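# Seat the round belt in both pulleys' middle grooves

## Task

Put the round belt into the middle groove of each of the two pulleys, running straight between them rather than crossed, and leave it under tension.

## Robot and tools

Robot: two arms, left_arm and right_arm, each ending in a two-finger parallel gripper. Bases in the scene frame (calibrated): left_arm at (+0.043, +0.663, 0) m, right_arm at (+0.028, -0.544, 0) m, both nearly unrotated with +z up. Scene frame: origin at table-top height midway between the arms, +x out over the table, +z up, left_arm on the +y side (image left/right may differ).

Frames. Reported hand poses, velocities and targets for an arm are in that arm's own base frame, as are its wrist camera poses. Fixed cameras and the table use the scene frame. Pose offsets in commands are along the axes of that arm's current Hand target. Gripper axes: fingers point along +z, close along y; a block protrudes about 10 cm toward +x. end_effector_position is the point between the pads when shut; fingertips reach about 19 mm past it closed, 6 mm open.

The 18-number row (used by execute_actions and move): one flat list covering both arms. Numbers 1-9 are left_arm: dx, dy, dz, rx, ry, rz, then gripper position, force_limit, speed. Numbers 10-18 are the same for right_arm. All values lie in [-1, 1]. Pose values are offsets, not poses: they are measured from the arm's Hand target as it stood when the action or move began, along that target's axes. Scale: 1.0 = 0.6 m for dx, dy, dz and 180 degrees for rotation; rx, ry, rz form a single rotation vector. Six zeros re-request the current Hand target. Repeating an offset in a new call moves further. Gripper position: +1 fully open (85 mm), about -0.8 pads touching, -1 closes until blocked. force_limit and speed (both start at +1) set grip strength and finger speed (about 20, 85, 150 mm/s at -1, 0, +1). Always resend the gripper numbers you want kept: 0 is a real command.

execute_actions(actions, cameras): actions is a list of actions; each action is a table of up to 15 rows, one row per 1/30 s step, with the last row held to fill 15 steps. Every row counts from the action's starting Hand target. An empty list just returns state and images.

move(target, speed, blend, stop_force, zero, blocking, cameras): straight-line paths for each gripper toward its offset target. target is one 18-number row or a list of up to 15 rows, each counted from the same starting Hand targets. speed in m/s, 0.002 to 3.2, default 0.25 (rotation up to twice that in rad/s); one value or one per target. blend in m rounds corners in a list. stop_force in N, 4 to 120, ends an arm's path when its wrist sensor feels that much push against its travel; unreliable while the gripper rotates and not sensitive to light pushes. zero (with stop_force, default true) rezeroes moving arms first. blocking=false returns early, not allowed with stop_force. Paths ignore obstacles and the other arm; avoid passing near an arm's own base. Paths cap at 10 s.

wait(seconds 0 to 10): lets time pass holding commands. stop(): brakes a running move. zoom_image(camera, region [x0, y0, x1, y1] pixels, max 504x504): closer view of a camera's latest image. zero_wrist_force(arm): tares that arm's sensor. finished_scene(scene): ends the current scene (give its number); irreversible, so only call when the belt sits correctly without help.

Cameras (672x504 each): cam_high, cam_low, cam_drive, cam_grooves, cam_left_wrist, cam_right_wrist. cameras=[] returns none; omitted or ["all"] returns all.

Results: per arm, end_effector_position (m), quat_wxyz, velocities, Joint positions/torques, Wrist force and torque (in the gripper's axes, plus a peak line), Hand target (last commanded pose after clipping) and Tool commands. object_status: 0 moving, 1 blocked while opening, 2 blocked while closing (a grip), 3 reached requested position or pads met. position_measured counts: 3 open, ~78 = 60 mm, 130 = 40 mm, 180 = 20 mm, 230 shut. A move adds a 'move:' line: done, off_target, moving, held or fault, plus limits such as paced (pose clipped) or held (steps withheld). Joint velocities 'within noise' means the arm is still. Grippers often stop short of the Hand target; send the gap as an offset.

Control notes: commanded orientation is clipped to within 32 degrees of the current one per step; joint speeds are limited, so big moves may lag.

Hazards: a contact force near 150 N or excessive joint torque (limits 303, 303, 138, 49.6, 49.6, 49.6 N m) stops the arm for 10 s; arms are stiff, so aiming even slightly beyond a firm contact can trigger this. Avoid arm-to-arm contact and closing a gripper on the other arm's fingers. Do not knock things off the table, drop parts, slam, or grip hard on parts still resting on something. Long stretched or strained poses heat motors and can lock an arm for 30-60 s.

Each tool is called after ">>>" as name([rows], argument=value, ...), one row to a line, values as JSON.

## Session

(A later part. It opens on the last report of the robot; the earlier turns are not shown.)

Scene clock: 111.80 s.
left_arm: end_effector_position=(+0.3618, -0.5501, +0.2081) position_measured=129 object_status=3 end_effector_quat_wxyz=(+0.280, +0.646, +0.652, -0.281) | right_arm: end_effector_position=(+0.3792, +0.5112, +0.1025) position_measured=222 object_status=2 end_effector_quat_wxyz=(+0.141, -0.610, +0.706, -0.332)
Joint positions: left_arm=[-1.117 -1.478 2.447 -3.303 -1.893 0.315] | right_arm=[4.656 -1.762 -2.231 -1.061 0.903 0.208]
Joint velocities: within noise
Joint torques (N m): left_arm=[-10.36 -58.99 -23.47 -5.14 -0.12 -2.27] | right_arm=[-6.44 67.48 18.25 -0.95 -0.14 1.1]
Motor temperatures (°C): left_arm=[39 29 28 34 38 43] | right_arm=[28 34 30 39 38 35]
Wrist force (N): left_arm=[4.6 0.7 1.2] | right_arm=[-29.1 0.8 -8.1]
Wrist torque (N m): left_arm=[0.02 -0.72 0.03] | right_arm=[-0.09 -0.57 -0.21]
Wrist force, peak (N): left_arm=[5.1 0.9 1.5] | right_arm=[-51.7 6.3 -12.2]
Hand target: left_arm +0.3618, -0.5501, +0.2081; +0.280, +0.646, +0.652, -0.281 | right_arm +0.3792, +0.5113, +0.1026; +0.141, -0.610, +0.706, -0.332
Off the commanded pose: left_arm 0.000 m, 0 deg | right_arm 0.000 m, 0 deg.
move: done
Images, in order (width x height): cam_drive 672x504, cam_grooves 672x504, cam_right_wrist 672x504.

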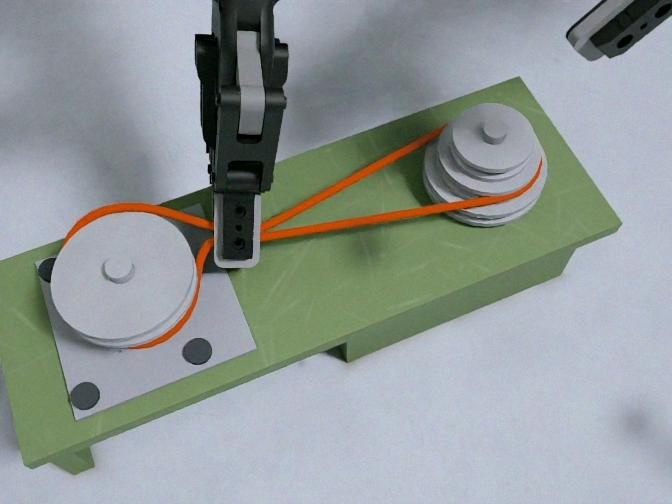

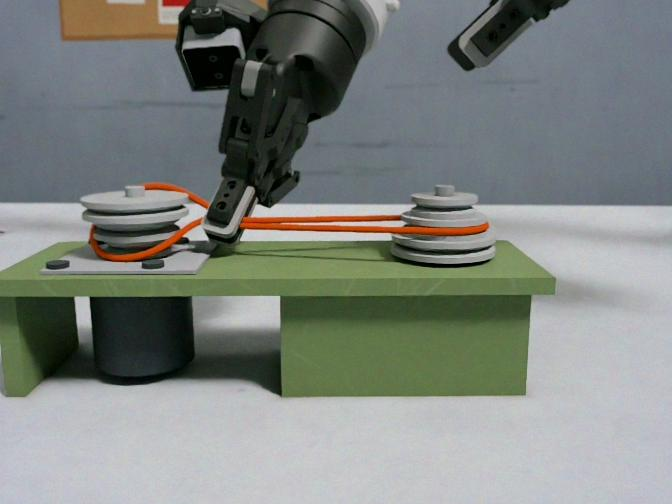

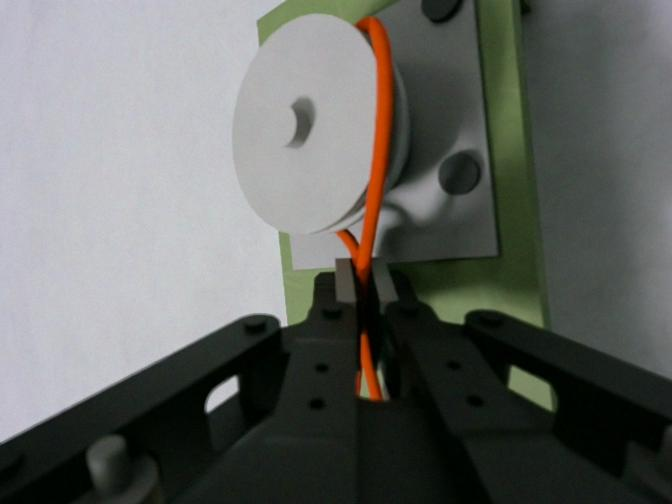

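>>> move(target=[0,0,0,0,0,0,0,-0.3,-0.5,0,0,0,-0.018,-0.064,0.05,-1,-0.3,-0.6], speed=0.1, cameras=["cam_right_wrist","cam_drive","cam_grooves"])

>>> zoom_image(camera="cam_grooves", region=[40, 120, 280, 290])

Scene clock: 113.97 s.
left_arm: end_effector_position=(+0.3618, -0.5501, +0.2081) position_measured=129 object_status=3 end_effector_quat_wxyz=(+0.280, +0.646, +0.652, -0.281) | right_arm: end_effector_position=(+0.3792, +0.5112, +0.1026) position_measured=222 object_status=2 end_effector_quat_wxyz=(+0.219, -0.587, +0.743, -0.237)
Joint positions: left_arm=[-1.117 -1.478 2.447 -3.303 -1.893 0.315] | right_arm=[4.651 -1.703 -2.351 -0.73 0.917 0.196]
Joint velocities: within noise
Joint torques (N m): left_arm=[-7.21 -57.68 -22.78 -4.95 -0.09 -2.12] | right_arm=[-6.38 25.55 18.59 0.79 -3.83 -0.58]
Motor temperatures (°C): left_arm=[39 29 28 34 37 43] | right_arm=[28 34 30 39 38 35]
Wrist force (N): left_arm=[4.9 0.8 1.6] | right_arm=[-24.9 5.6 -1.5]
Wrist torque (N m): left_arm=[0.04 -0.78 0.02] | right_arm=[-0.08 -0.43 -0.24]
Wrist force, peak (N): left_arm=[5.1 1.0 1.3] | right_arm=[-29.2 0.5 -8.8]
Hand target: left_arm +0.3618, -0.5501, +0.2081; +0.280, +0.646, +0.652, -0.281 | right_arm +0.3792, +0.5113, +0.1026; +0.219, -0.587, +0.743, -0.237
Off the commanded pose: left_arm 0.000 m, 0 deg | right_arm 0.000 m, 0 deg.
move: done
Images, in order (width x height): cam_drive 672x504, cam_grooves 672x504, cam_right_wrist 672x504.

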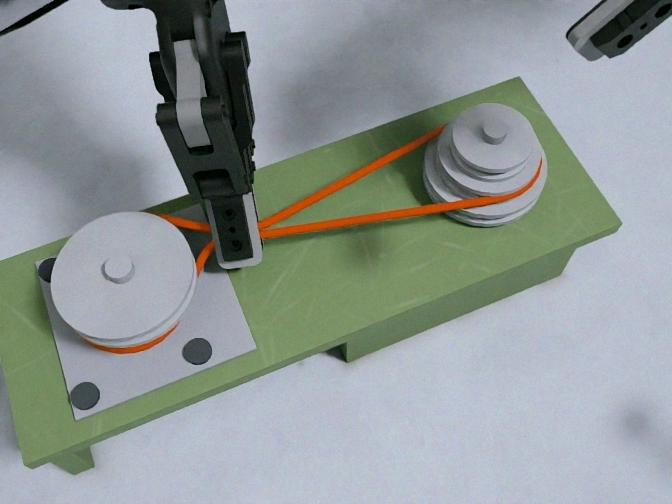

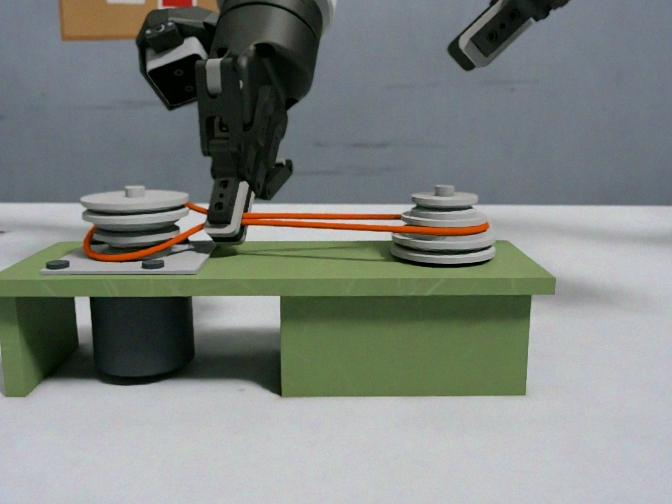

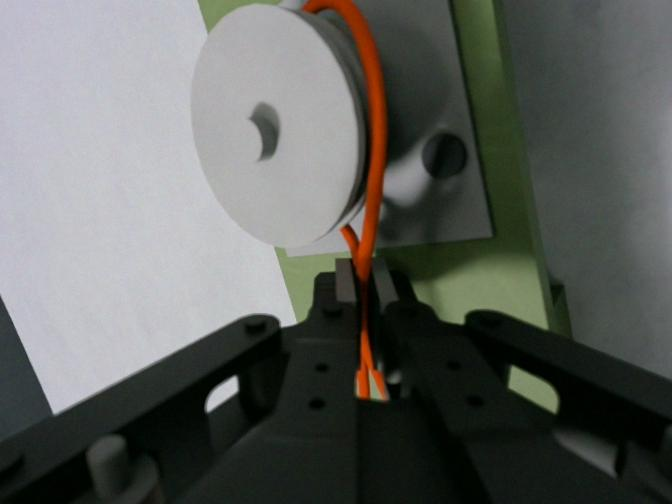

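Scaled by 2.100 from the camera's 672x504 image, which has a finer 960x720 frame.

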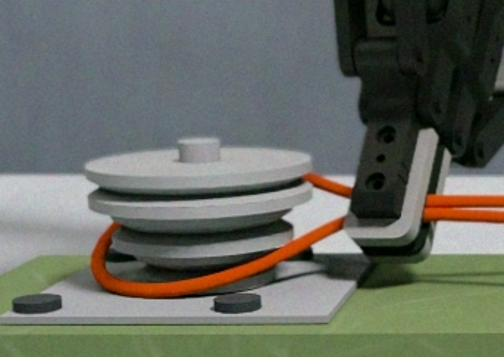

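>>> move(target=[0,0,0,0,0,0,0,-0.3,-0.5,-0.0175,0.0005,-0.002,0,0,0,-1,-0.3,-0.6], speed=0.1, cameras=["cam_right_wrist","cam_drive","cam_grooves"])

>>> zoom_image(camera="cam_grooves", region=[40, 120, 280, 290])

>>> zoom_image(camera="cam_right_wrist", region=[160, 0, 500, 290])

Scene clock: 114.80 s.
left_arm: end_effector_position=(+0.3618, -0.5501, +0.2081) position_measured=129 object_status=3 end_effector_quat_wxyz=(+0.280, +0.646, +0.652, -0.281) | right_arm: end_effector_position=(+0.3806, +0.5218, +0.1038) position_measured=222 object_status=2 end_effector_quat_wxyz=(+0.219, -0.587, +0.743, -0.237)
Joint positions: left_arm=[-1.117 -1.478 2.447 -3.303 -1.893 0.315] | right_arm=[4.649 -1.716 -2.332 -0.736 0.917 0.195]
Joint velocities: within noise
Joint torques (N m): left_arm=[-5.21 -56.29 -23.33 -4.59 -0.4 -1.98] | right_arm=[-0.37 60.61 22.42 4.96 -4.91 -1.86]
Motor temperatures (°C): left_arm=[39 29 28 34 37 43] | right_arm=[28 34 30 39 38 35]
Wrist force (N): left_arm=[5.0 0.7 1.3] | right_arm=[1.0 -1.6 3.0]
Wrist torque (N m): left_arm=[0.01 -0.79 0.03] | right_arm=[-0.22 -0.31 -0.14]
Wrist force, peak (N): left_arm=[5.0 0.9 1.5] | right_arm=[-25.0 5.8 -1.0]
Hand target: left_arm +0.3618, -0.5501, +0.2081; +0.280, +0.646, +0.652, -0.281 | right_arm +0.3805, +0.5217, +0.1039; +0.219, -0.587, +0.743, -0.237
Off the commanded pose: left_arm 0.000 m, 0 deg | right_arm 0.000 m, 0 deg.
move: done
Images, in order (width x height): cam_drive 672x504, cam_grooves 672x504, cam_right_wrist 672x504.

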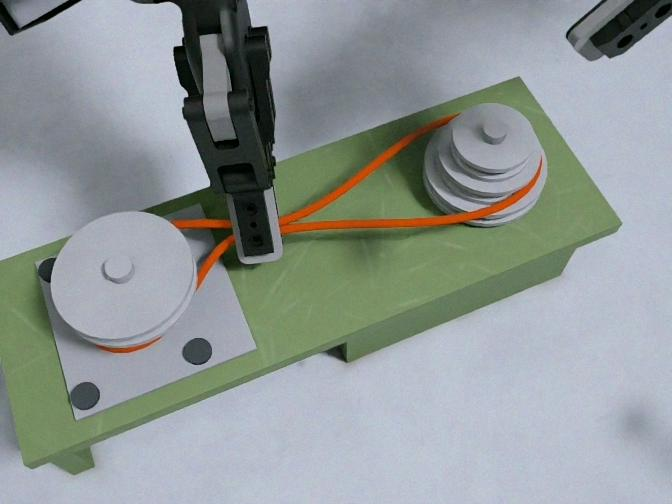

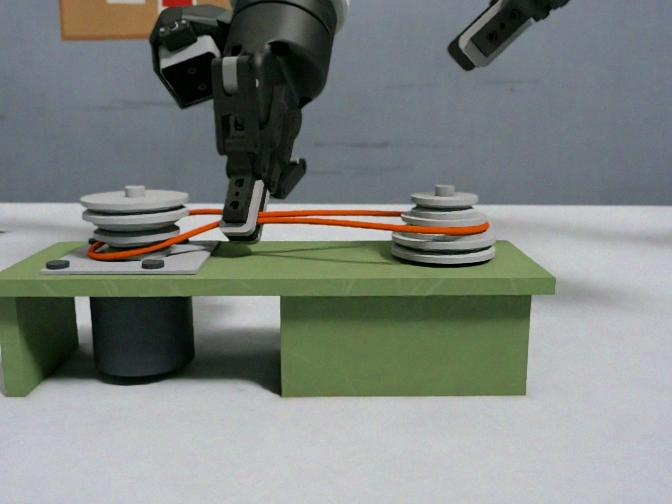

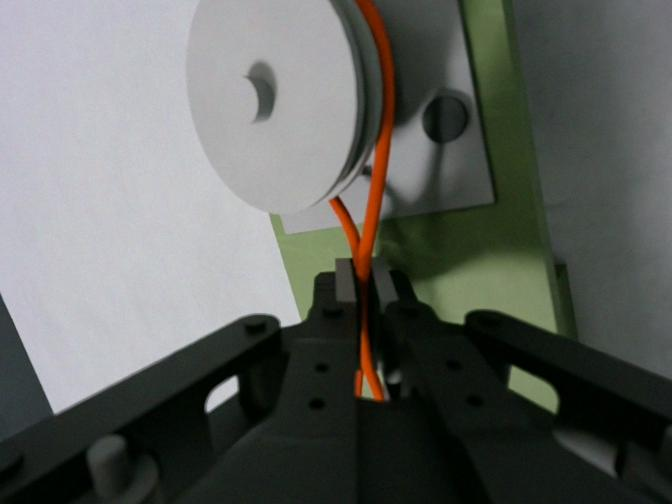

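Scaled by 2.100 from the camera's 672x504 image, which has a finer 960x720 frame.

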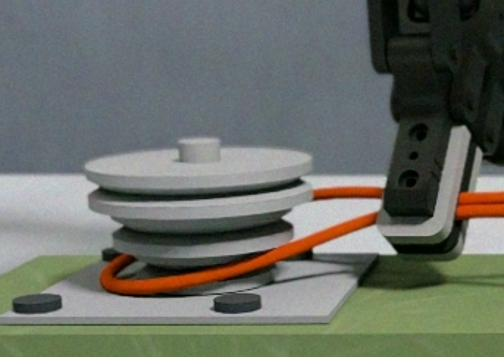

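Scaled by 1.482 from the camera's 672x504 image, which has a finer 960x720 frame.

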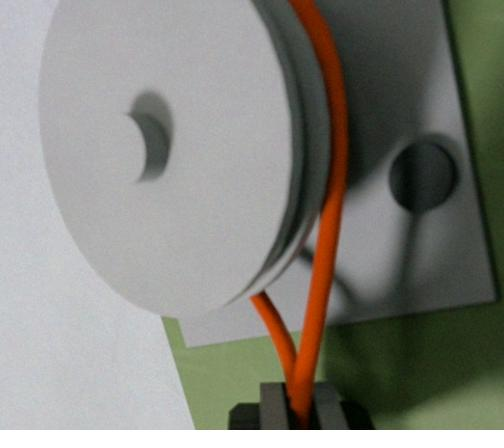

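>>> move(target=[0,0,0,0,0,0,0,-0.3,-0.5,-0.0023,-0.0083,0.0065,-0.2217,-0.1415,-0.0253,-1,-0.3,-0.6], speed=0.15, cameras=["cam_drive","cam_grooves","cam_left_wrist"])

Scene clock: 118.73 s.
left_arm: end_effector_position=(+0.3618, -0.5501, +0.2081) position_measured=129 object_status=3 end_effector_quat_wxyz=(+0.280, +0.646, +0.652, -0.281) | right_arm: end_effector_position=(+0.3871, +0.5218, +0.1038) position_measured=222 object_status=2 end_effector_quat_wxyz=(-0.154, +0.691, -0.690, -0.153)
Joint positions: left_arm=[-1.117 -1.478 2.447 -3.303 -1.893 0.315] | right_arm=[4.263 -1.728 -2.383 -0.204 1.754 -0.414]
Joint velocities: within noise
Joint torques (N m): left_arm=[-3.05 -54.09 -22.08 -4.62 -0.61 -2.21] | right_arm=[-1.35 63.6 20.58 2.24 3.63 -0.24]
Motor temperatures (°C): left_arm=[39 29 28 34 37 43] | right_arm=[28 34 30 39 38 35]
Wrist force (N): left_arm=[4.6 0.9 1.3] | right_arm=[0.7 -1.0 2.2]
Wrist torque (N m): left_arm=[0.05 -0.72 0.03] | right_arm=[-0.08 -0.27 0.04]
Wrist force, peak (N): left_arm=[5.3 1.1 1.2] | right_arm=[1.0 -1.4 3.2]
Hand target: left_arm +0.3618, -0.5501, +0.2081; +0.280, +0.646, +0.652, -0.281 | right_arm +0.3870, +0.5217, +0.1039; -0.153, +0.691, -0.690, -0.153
Off the commanded pose: left_arm 0.000 m, 0 deg | right_arm 0.000 m, 0 deg.
move: done
Images, in order (width x height): cam_drive 672x504, cam_grooves 672x504, cam_left_wrist 672x504.

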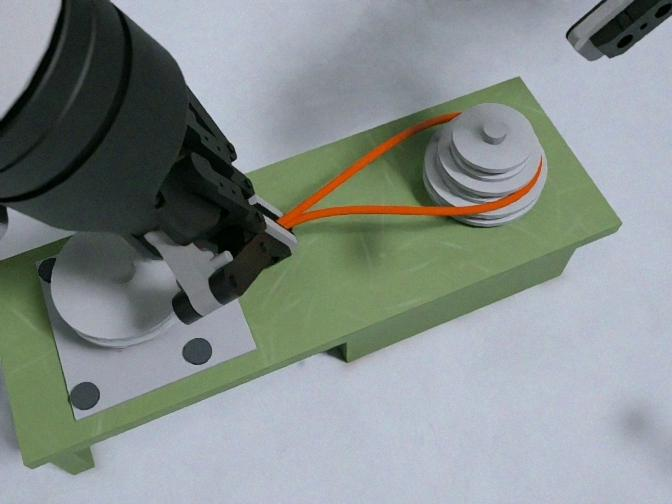

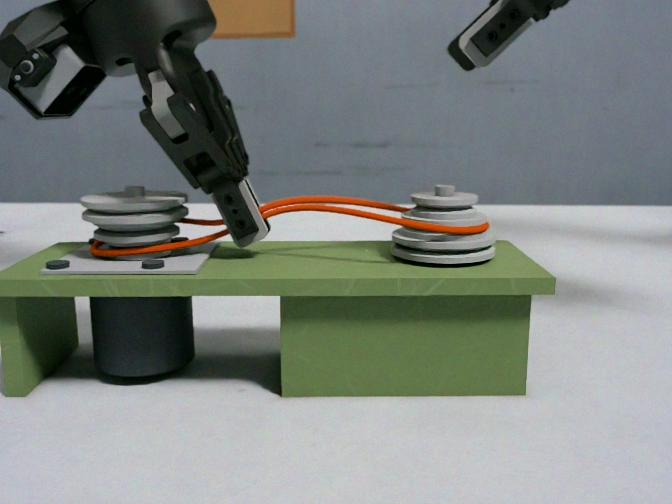

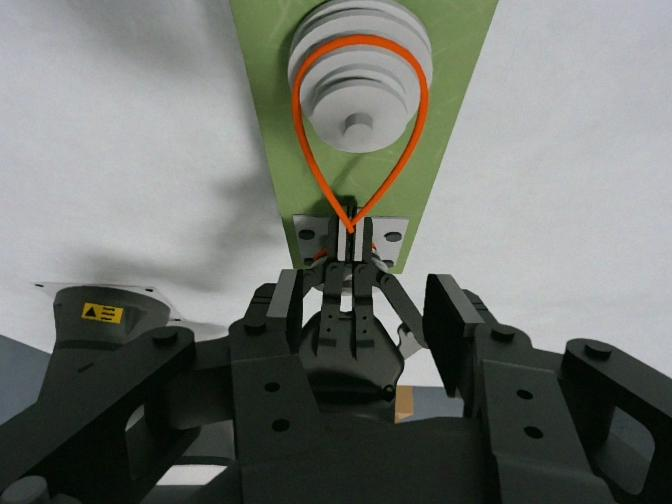

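>>> move([
  [0,0,0,0,0,0,0.4,-0.3,-0.5,0,0,0,0,0,0,-1,-0.3,-0.6],
  [0.015,0,0.2117,0,0,0,0.4,-0.3,-0.5,0,0,0,0,0,0,-1,-0.3,-0.6],
  [0.015,0,0.2117,0,0,0,-1,-0.3,-0.6,0,0,0,0,0,0,-1,-0.3,-0.6],
], speed=0.1, cameras=["cam_drive","cam_grooves","cam_left_wrist"])

Scene clock: 122.63 s.
left_arm: end_effector_position=(+0.3621, -0.6364, +0.1145) position_measured=222 object_status=0 end_effector_quat_wxyz=(+0.280, +0.646, +0.652, -0.281) | right_arm: end_effector_position=(+0.3870, +0.5217, +0.1039) position_measured=222 object_status=2 end_effector_quat_wxyz=(-0.153, +0.691, -0.690, -0.153)
Joint positions: left_arm=[-1.187 -1.196 2.364 -3.518 -1.845 0.263] | right_arm=[4.263 -1.728 -2.383 -0.204 1.755 -0.414]
Joint velocities: within noise
Joint torques (N m): left_arm=[14.6 -41.07 -14.93 -6.31 -3.46 2.53] | right_arm=[0.23 64.08 28.87 2.48 0.59 0.14]
Motor temperatures (°C): left_arm=[39 29 28 34 37 43] | right_arm=[28 34 30 39 38 35]
Wrist force (N): left_arm=[6.3 0.9 0.9] | right_arm=[-0.4 -0.6 2.9]
Wrist torque (N m): left_arm=[-0.02 -0.68 0.04] | right_arm=[-0.08 -0.28 0.03]
Wrist force, peak (N): left_arm=[6.8 0.6 0.7] | right_arm=[-0.3 -0.8 3.2]
Hand target: left_arm +0.3621, -0.6364, +0.1145; +0.280, +0.646, +0.652, -0.281 | right_arm +0.3870, +0.5217, +0.1039; -0.153, +0.691, -0.690, -0.153
Off the commanded pose: left_arm 0.000 m, 0 deg | right_arm 0.000 m, 0 deg.
move: done
Images, in order (width x height): cam_drive 672x504, cam_grooves 672x504, cam_left_wrist 672x504.

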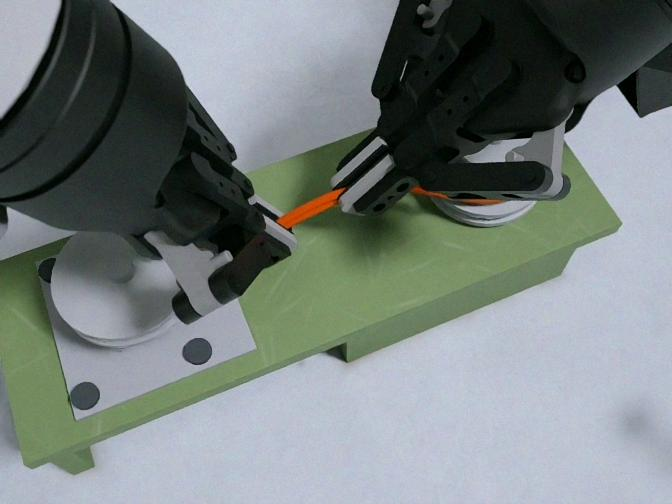

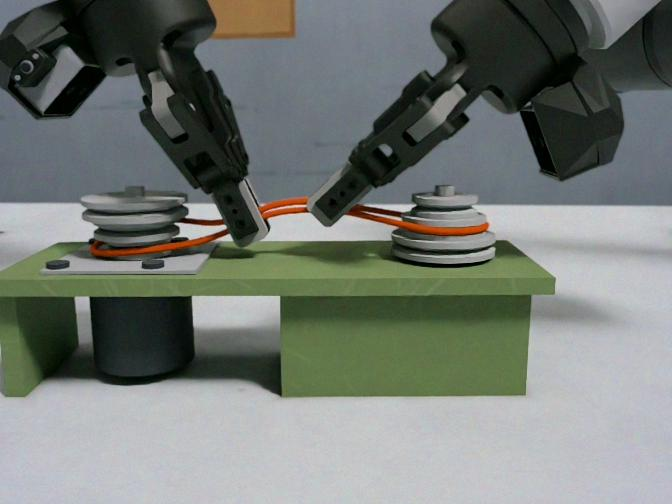

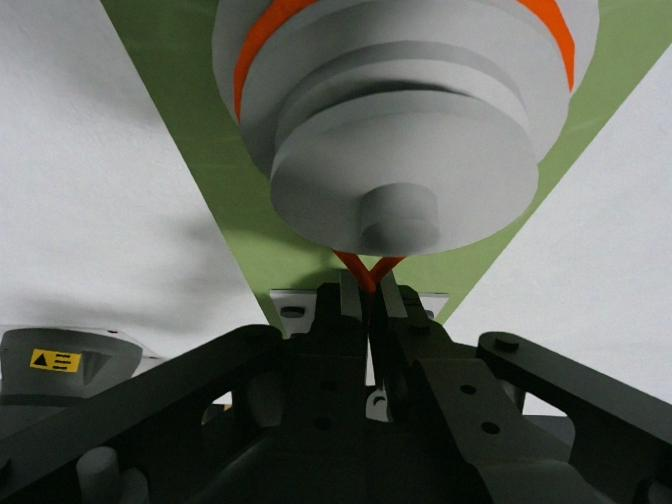

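>>> move([
  [0,0,0,0,0,0,-1,-0.3,-0.6,0,0,0,0,0,0,0,-0.3,-0.5],
  [0,0,0,0,0,0,-1,-0.3,-0.6,0,0,-0.17,0,0,0,0,-0.3,-0.5],
], speed=0.12, cameras=["cam_drive","cam_grooves","cam_right_wrist"])

>>> zoom_image(camera="cam_grooves", region=[40, 120, 540, 290])

Scene clock: 125.03 s.
left_arm: end_effector_position=(+0.3621, -0.6364, +0.1145) position_measured=222 object_status=2 end_effector_quat_wxyz=(+0.280, +0.646, +0.652, -0.281) | right_arm: end_effector_position=(+0.3870, +0.4787, +0.1964) position_measured=129 object_status=3 end_effector_quat_wxyz=(-0.154, +0.691, -0.690, -0.153)
Joint positions: left_arm=[-1.187 -1.196 2.364 -3.518 -1.845 0.263] | right_arm=[4.226 -1.512 -2.367 -0.441 1.769 -0.449]
Joint velocities: within noise
Joint torques (N m): left_arm=[12.71 -40.5 -20.42 -5.33 -2.97 1.9] | right_arm=[7.87 49.13 28.9 2.42 -2.7 3]
Motor temperatures (°C): left_arm=[39 29 28 34 37 43] | right_arm=[28 34 30 39 38 35]
Wrist force (N): left_arm=[7.4 0.6 -0.3] | right_arm=[1.3 -1.1 2.1]
Wrist torque (N m): left_arm=[-0.01 -0.66 0.05] | right_arm=[-0.12 -0.30 0.04]
Wrist force, peak (N): left_arm=[7.8 0.5 -0.1] | right_arm=[1.0 -1.1 4.6]
Hand target: left_arm +0.3621, -0.6364, +0.1145; +0.280, +0.646, +0.652, -0.281 | right_arm +0.3869, +0.4786, +0.1963; -0.153, +0.691, -0.690, -0.153
Off the commanded pose: left_arm 0.000 m, 0 deg | right_arm 0.000 m, 0 deg.
move: done
Images, in order (width x height): cam_drive 672x504, cam_grooves 672x504, cam_right_wrist 672x504.

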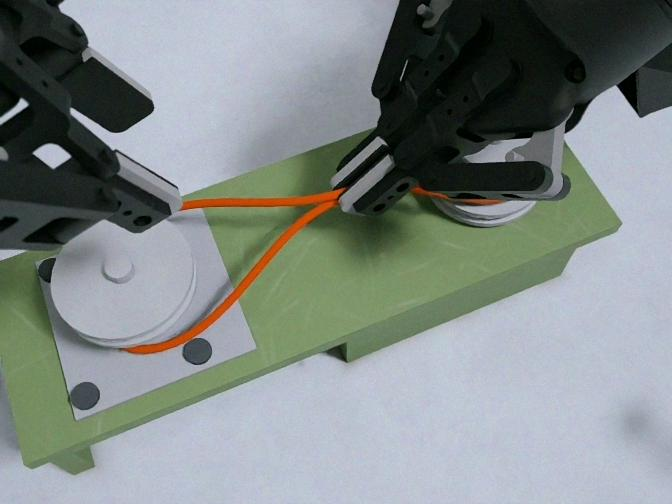

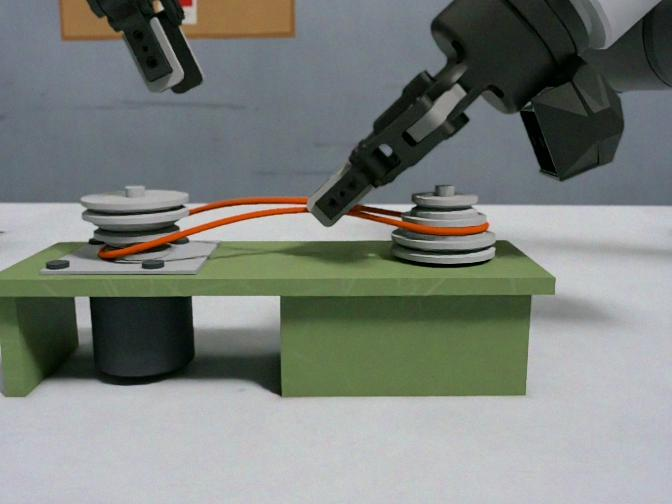

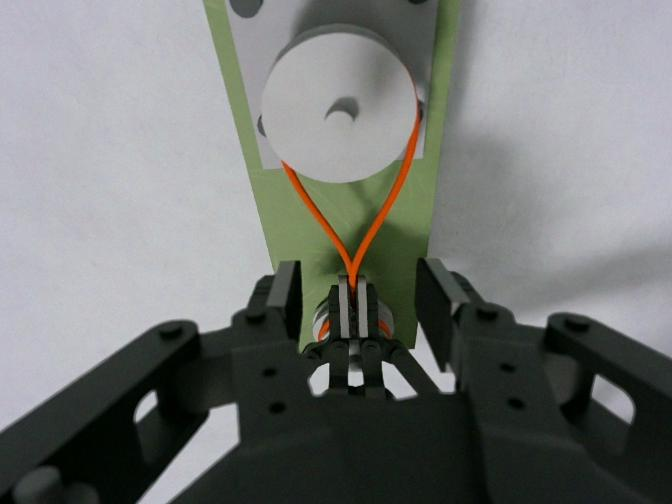

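Scaled by 1.008 from the camera's 672x504 image, which has a finer 960x720 frame.

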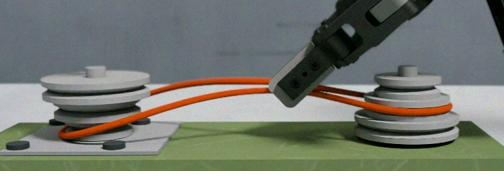

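>>> move(target=[-0.0185,0,0.006,-0.054,-0.055,0.063,-1,-0.3,-0.6,0,0,0,0,0,0,0,-0.3,-0.5], speed=0.08, cameras=["cam_drive","cam_grooves","cam_right_wrist"])

>>> zoom_image(camera="cam_grooves", region=[40, 120, 540, 290])

Scene clock: 127.53 s.
left_arm: end_effector_position=(+0.3621, -0.6466, +0.1198) position_measured=222 object_status=2 end_effector_quat_wxyz=(+0.415, +0.655, +0.580, -0.250) | right_arm: end_effector_position=(+0.3869, +0.4786, +0.1963) position_measured=129 object_status=3 end_effector_quat_wxyz=(-0.153, +0.691, -0.690, -0.153)
Joint positions: left_arm=[-1.252 -1.087 2.41 -3.901 -1.686 0.376] | right_arm=[4.226 -1.512 -2.367 -0.442 1.769 -0.449]
Joint velocities: within noise
Joint torques (N m): left_arm=[-4.25 -97.46 -66.33 -15.18 -6.51 -2.56] | right_arm=[9.96 53.12 34.6 3.74 -2.7 2.79]
Motor temperatures (°C): left_arm=[39 29 28 34 37 43] | right_arm=[28 34 30 39 38 35]
Wrist force (N): left_arm=[52.9 -7.2 -48.4] | right_arm=[1.3 -1.1 1.8]
Wrist torque (N m): left_arm=[-0.12 -0.08 0.01] | right_arm=[-0.12 -0.31 0.04]
Wrist force, peak (N): left_arm=[54.5 -7.6 -49.0] | right_arm=[1.4 -1.4 2.3]
Hand target: left_arm +0.3622, -0.6467, +0.1201; +0.415, +0.655, +0.580, -0.250 | right_arm +0.3869, +0.4786, +0.1963; -0.153, +0.691, -0.690, -0.153
Off the commanded pose: left_arm 0.000 m, 0 deg | right_arm 0.000 m, 0 deg.
move: done
Images, in order (width x height): cam_drive 672x504, cam_grooves 672x504, cam_right_wrist 672x504.

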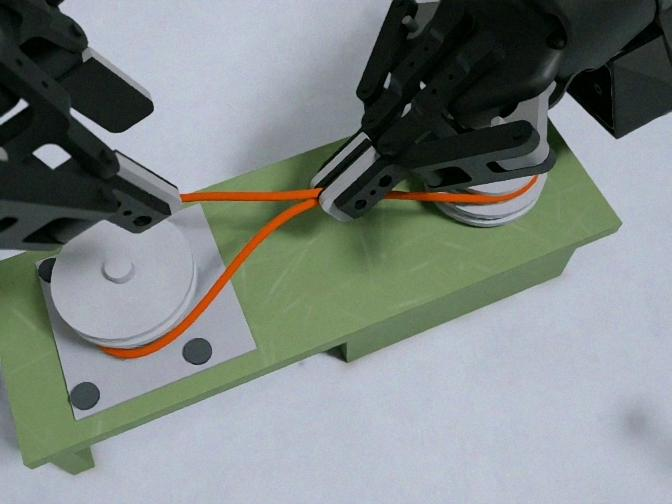

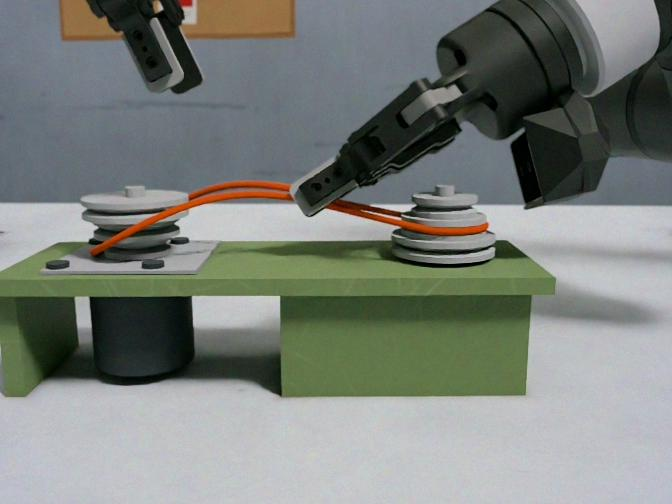

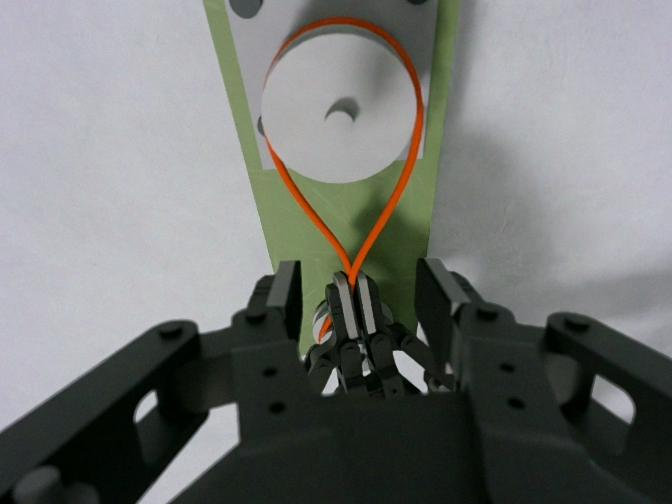

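Scaled by 1.008 from the camera's 672x504 image, which has a finer 960x720 frame.

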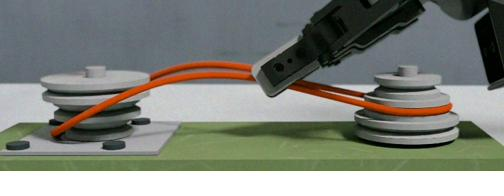

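>>> move(target=[-0.018,-0.004,-0.021,-0.01,-0.066,0.011,-1,-0.3,-0.6,0,0,0,0,0,0,0,-0.3,-0.5], speed=0.08, cameras=["cam_drive","cam_grooves","cam_right_wrist","cam_left_wrist"])

>>> zoom_image(camera="cam_grooves", region=[40, 120, 540, 290])

Scene clock: 129.53 s.
left_arm: end_effector_position=(+0.3558, -0.6422, +0.1348) position_measured=222 object_status=2 end_effector_quat_wxyz=(+0.487, +0.629, +0.526, -0.300) | right_arm: end_effector_position=(+0.3869, +0.4786, +0.1963) position_measured=129 object_status=3 end_effector_quat_wxyz=(-0.153, +0.691, -0.690, -0.153)
Joint positions: left_arm=[-1.233 -0.972 2.411 -4.223 -1.752 0.389] | right_arm=[4.226 -1.512 -2.367 -0.442 1.769 -0.449]
Joint velocities: within noise
Joint torques (N m): left_arm=[-31.19 -111.92 -50.8 -15.69 -1.49 -0.57] | right_arm=[10.21 51.98 39.27 5.27 -2.48 2.63]
Motor temperatures (°C): left_arm=[39 29 28 34 37 43] | right_arm=[28 34 30 39 38 35]
Wrist force (N): left_arm=[56.4 -7.4 -45.1] | right_arm=[1.3 -1.1 2.1]
Wrist torque (N m): left_arm=[-0.13 -0.06 0.00] | right_arm=[-0.13 -0.31 0.04]
Wrist force, peak (N): left_arm=[58.6 -7.8 -47.8] | right_arm=[1.6 -1.3 2.3]
Hand target: left_arm +0.3557, -0.6422, +0.1349; +0.487, +0.629, +0.526, -0.300 | right_arm +0.3869, +0.4786, +0.1963; -0.153, +0.691, -0.690, -0.153
Off the commanded pose: left_arm 0.000 m, 0 deg | right_arm 0.000 m, 0 deg.
move: done
Images, in order (width x height): cam_drive 672x504, cam_grooves 672x504, cam_left_wrist 672x504, cam_right_wrist 672x504.

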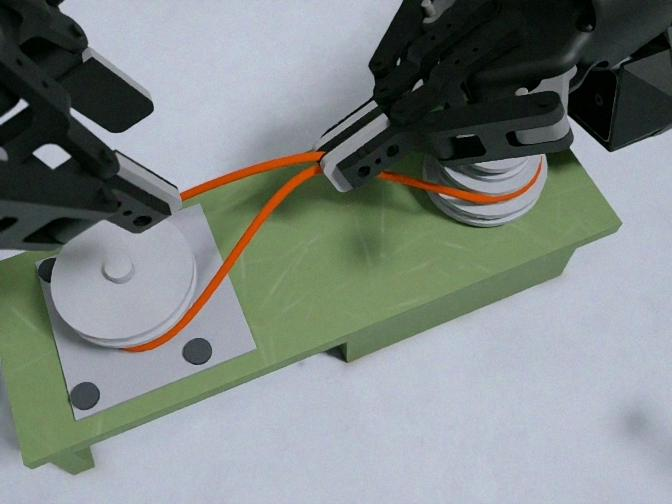

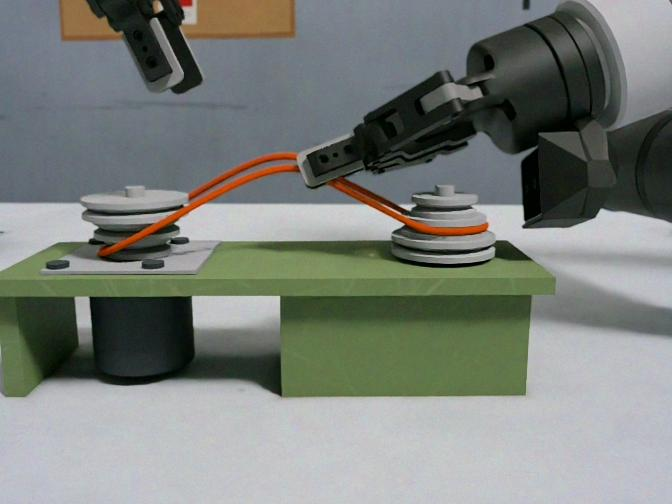

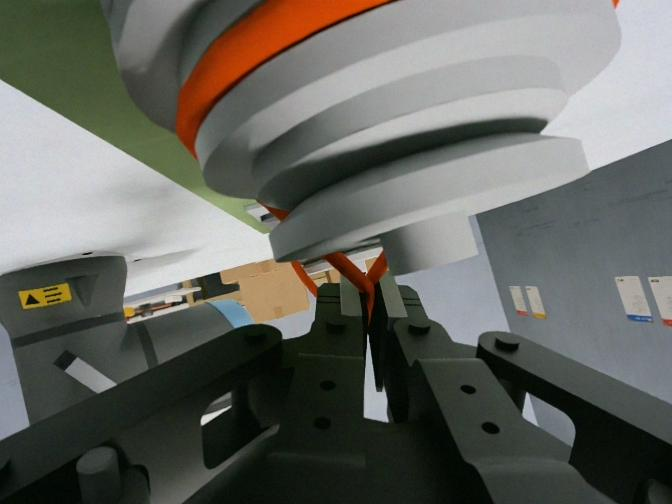

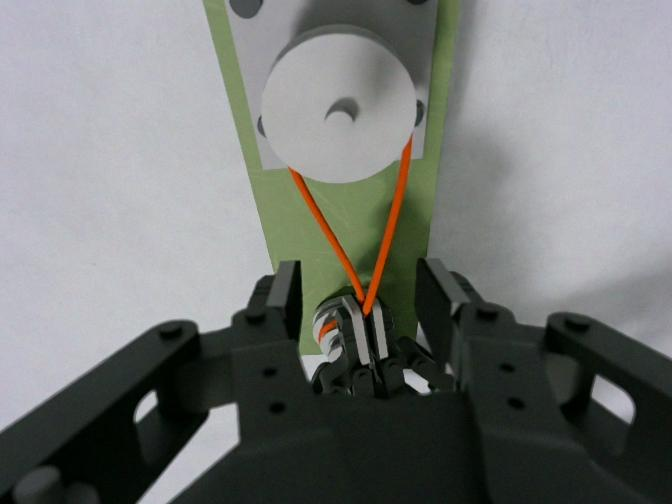

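Scaled by 1.008 from the camera's 672x504 image, which has a finer 960x720 frame.

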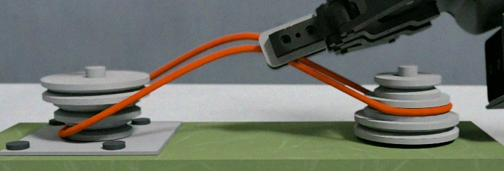

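>>> move(target=[0.038,-0.0013,0.0113,0.058,0.120,-0.079,-1,-0.3,-0.6,0,0,0,0,0,0,0,-0.3,-0.5], speed=0.12, cameras=["cam_drive","cam_grooves","cam_right_wrist"])

>>> zoom_image(camera="cam_grooves", region=[40, 120, 540, 290])

Scene clock: 133.17 s.
left_arm: end_effector_position=(+0.3621, -0.6401, +0.1123) position_measured=222 object_status=2 end_effector_quat_wxyz=(+0.282, +0.646, +0.652, -0.282) | right_arm: end_effector_position=(+0.3869, +0.4786, +0.1963) position_measured=129 object_status=3 end_effector_quat_wxyz=(-0.153, +0.691, -0.690, -0.153)
Joint positions: left_arm=[-1.189 -1.186 2.36 -3.527 -1.843 0.259] | right_arm=[4.226 -1.512 -2.367 -0.442 1.769 -0.449]
Joint velocities: within noise
Joint torques (N m): left_arm=[-16.18 -38.17 -14.26 -4.59 1.83 2.26] | right_arm=[8.5 52.81 41.18 7.92 -2.68 2.67]
Motor temperatures (°C): left_arm=[39 29 28 34 37 43] | right_arm=[28 34 30 39 38 35]
Wrist force (N): left_arm=[7.6 0.5 -0.9] | right_arm=[1.2 -1.0 2.0]
Wrist torque (N m): left_arm=[-0.01 -0.65 0.04] | right_arm=[-0.12 -0.29 0.04]
Wrist force, peak (N): left_arm=[57.1 -7.5 -46.0] | right_arm=[1.5 -1.2 2.5]
Hand target: left_arm +0.3620, -0.6401, +0.1120; +0.281, +0.646, +0.652, -0.281 | right_arm +0.3869, +0.4786, +0.1963; -0.153, +0.691, -0.690, -0.153
Off the commanded pose: left_arm 0.000 m, 0 deg | right_arm 0.000 m, 0 deg.
move: done
Images, in order (width x height): cam_drive 672x504, cam_grooves 672x504, cam_right_wrist 672x504.

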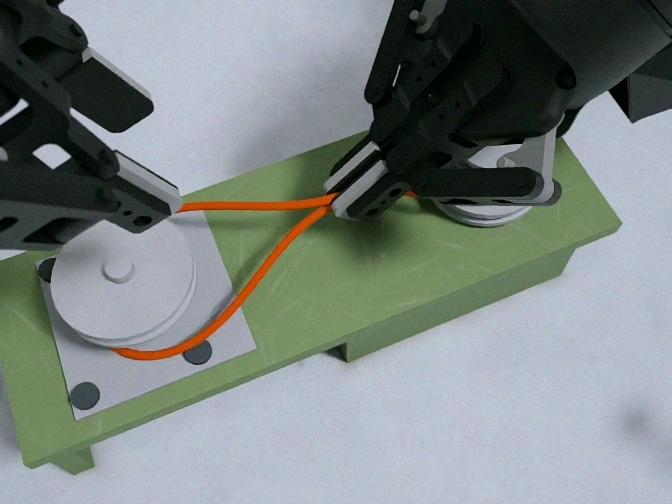

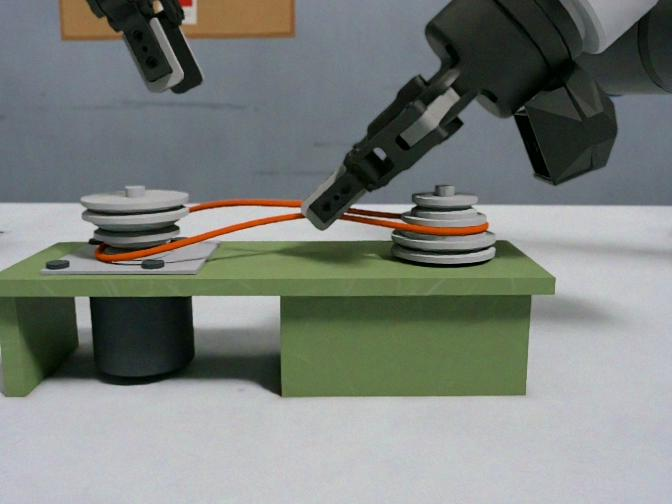

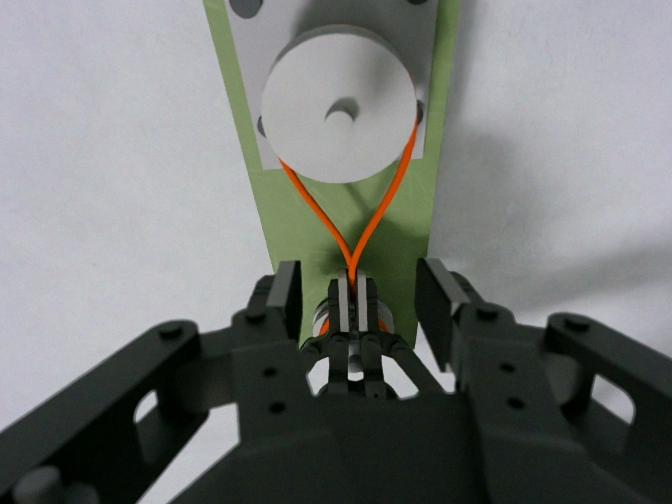

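Scaled by 1.008 from the camera's 672x504 image, which has a finer 960x720 frame.

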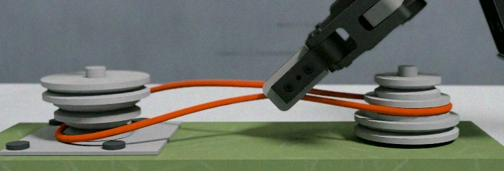

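>>> move([
  [0,0,0,0,0,0,0,-0.3,-0.5,0,0,0,0,0,0,0,-0.3,-0.5],
  [0,0,-0.2,0,0,0,0,-0.3,-0.5,-0.0728,0.095,-0.01,0.164,0.1358,-0.036,0,-0.3,-0.5],
], speed=0.15)

>>> zoom_image(camera="cam_grooves", region=[40, 120, 540, 290])

Scene clock: 137.47 s.
left_arm: end_effector_position=(+0.3616, -0.5523, +0.1940) position_measured=128 object_status=3 end_effector_quat_wxyz=(+0.281, +0.646, +0.652, -0.281) | right_arm: end_effector_position=(+0.3298, +0.5157, +0.2201) position_measured=129 object_status=3 end_effector_quat_wxyz=(-0.183, +0.683, -0.683, +0.183)
Joint positions: left_arm=[-1.12 -1.445 2.454 -3.347 -1.892 0.311] | right_arm=[4.686 -1.457 -2.29 -0.949 1.046 -0.031]
Joint velocities: within noise
Joint torques (N m): left_arm=[-16.83 -27.92 -38.65 -5.81 2.17 -2.38] | right_arm=[6.24 52.69 32.02 1.88 -2.84 1.11]
Motor temperatures (°C): left_arm=[39 29 28 34 37 43] | right_arm=[28 34 30 39 38 35]
Wrist force (N): left_arm=[4.6 0.6 1.4] | right_arm=[1.2 -1.0 2.6]
Wrist torque (N m): left_arm=[0.01 -0.74 0.01] | right_arm=[-0.07 -0.25 -0.09]
Wrist force, peak (N): left_arm=[8.0 0.7 -0.6] | right_arm=[1.8 -1.4 3.2]
Hand target: left_arm +0.3616, -0.5525, +0.1940; +0.281, +0.646, +0.652, -0.281 | right_arm +0.3298, +0.5156, +0.2201; -0.184, +0.683, -0.683, +0.183
Off the commanded pose: left_arm 0.000 m, 0 deg | right_arm 0.000 m, 0 deg.
move: done

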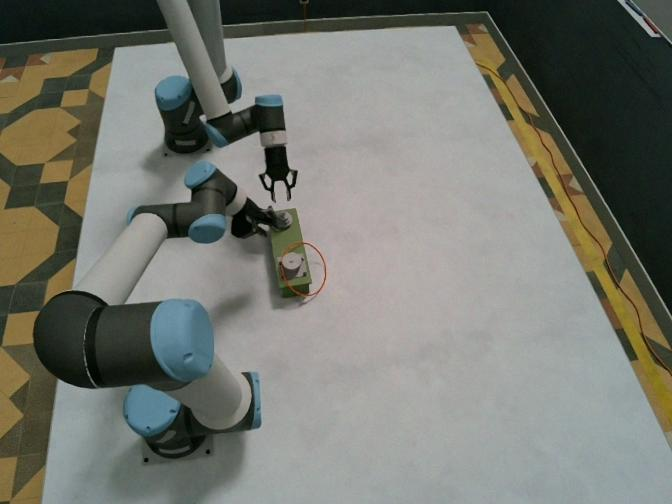

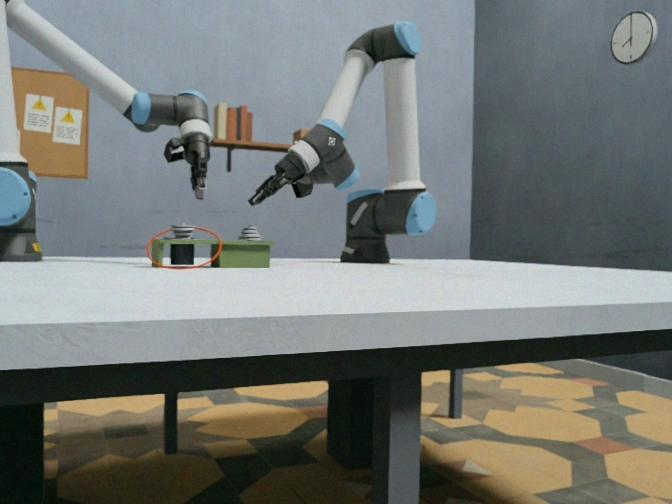

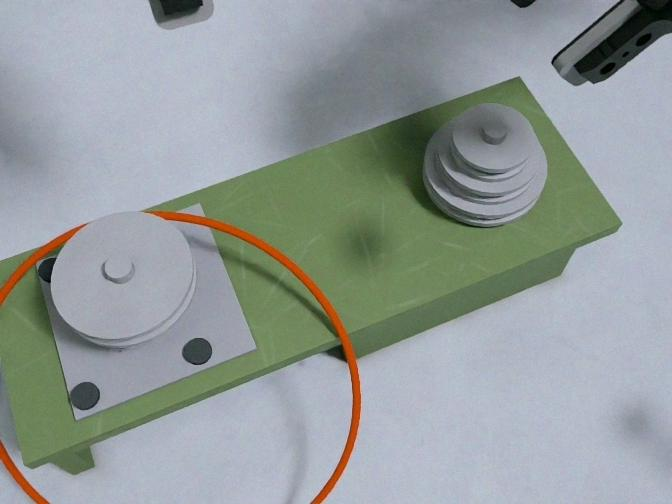

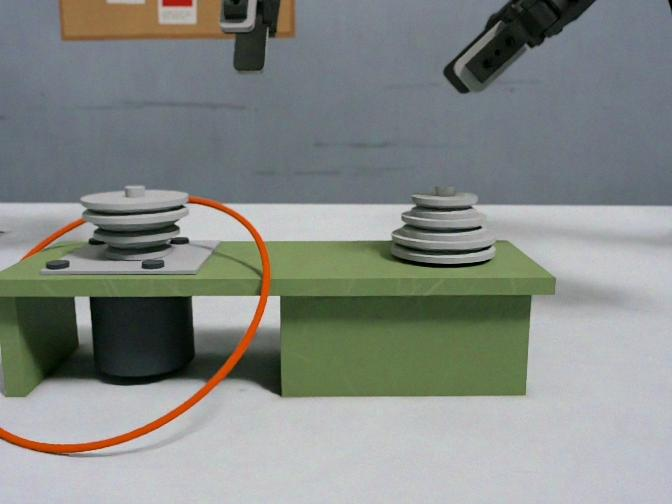

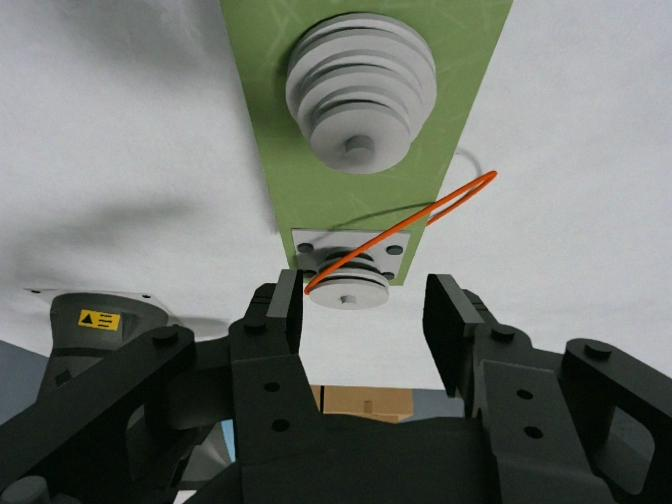

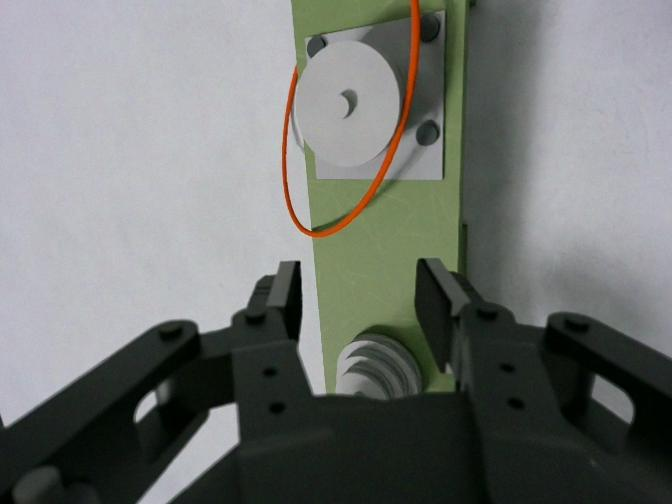

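Scaled by 1.008 from the camera's 672x504 image, which has a finer 960x720 frame.

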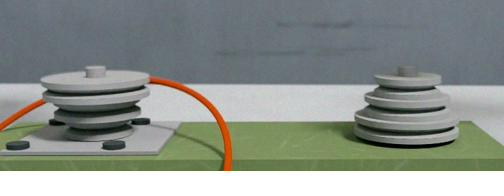

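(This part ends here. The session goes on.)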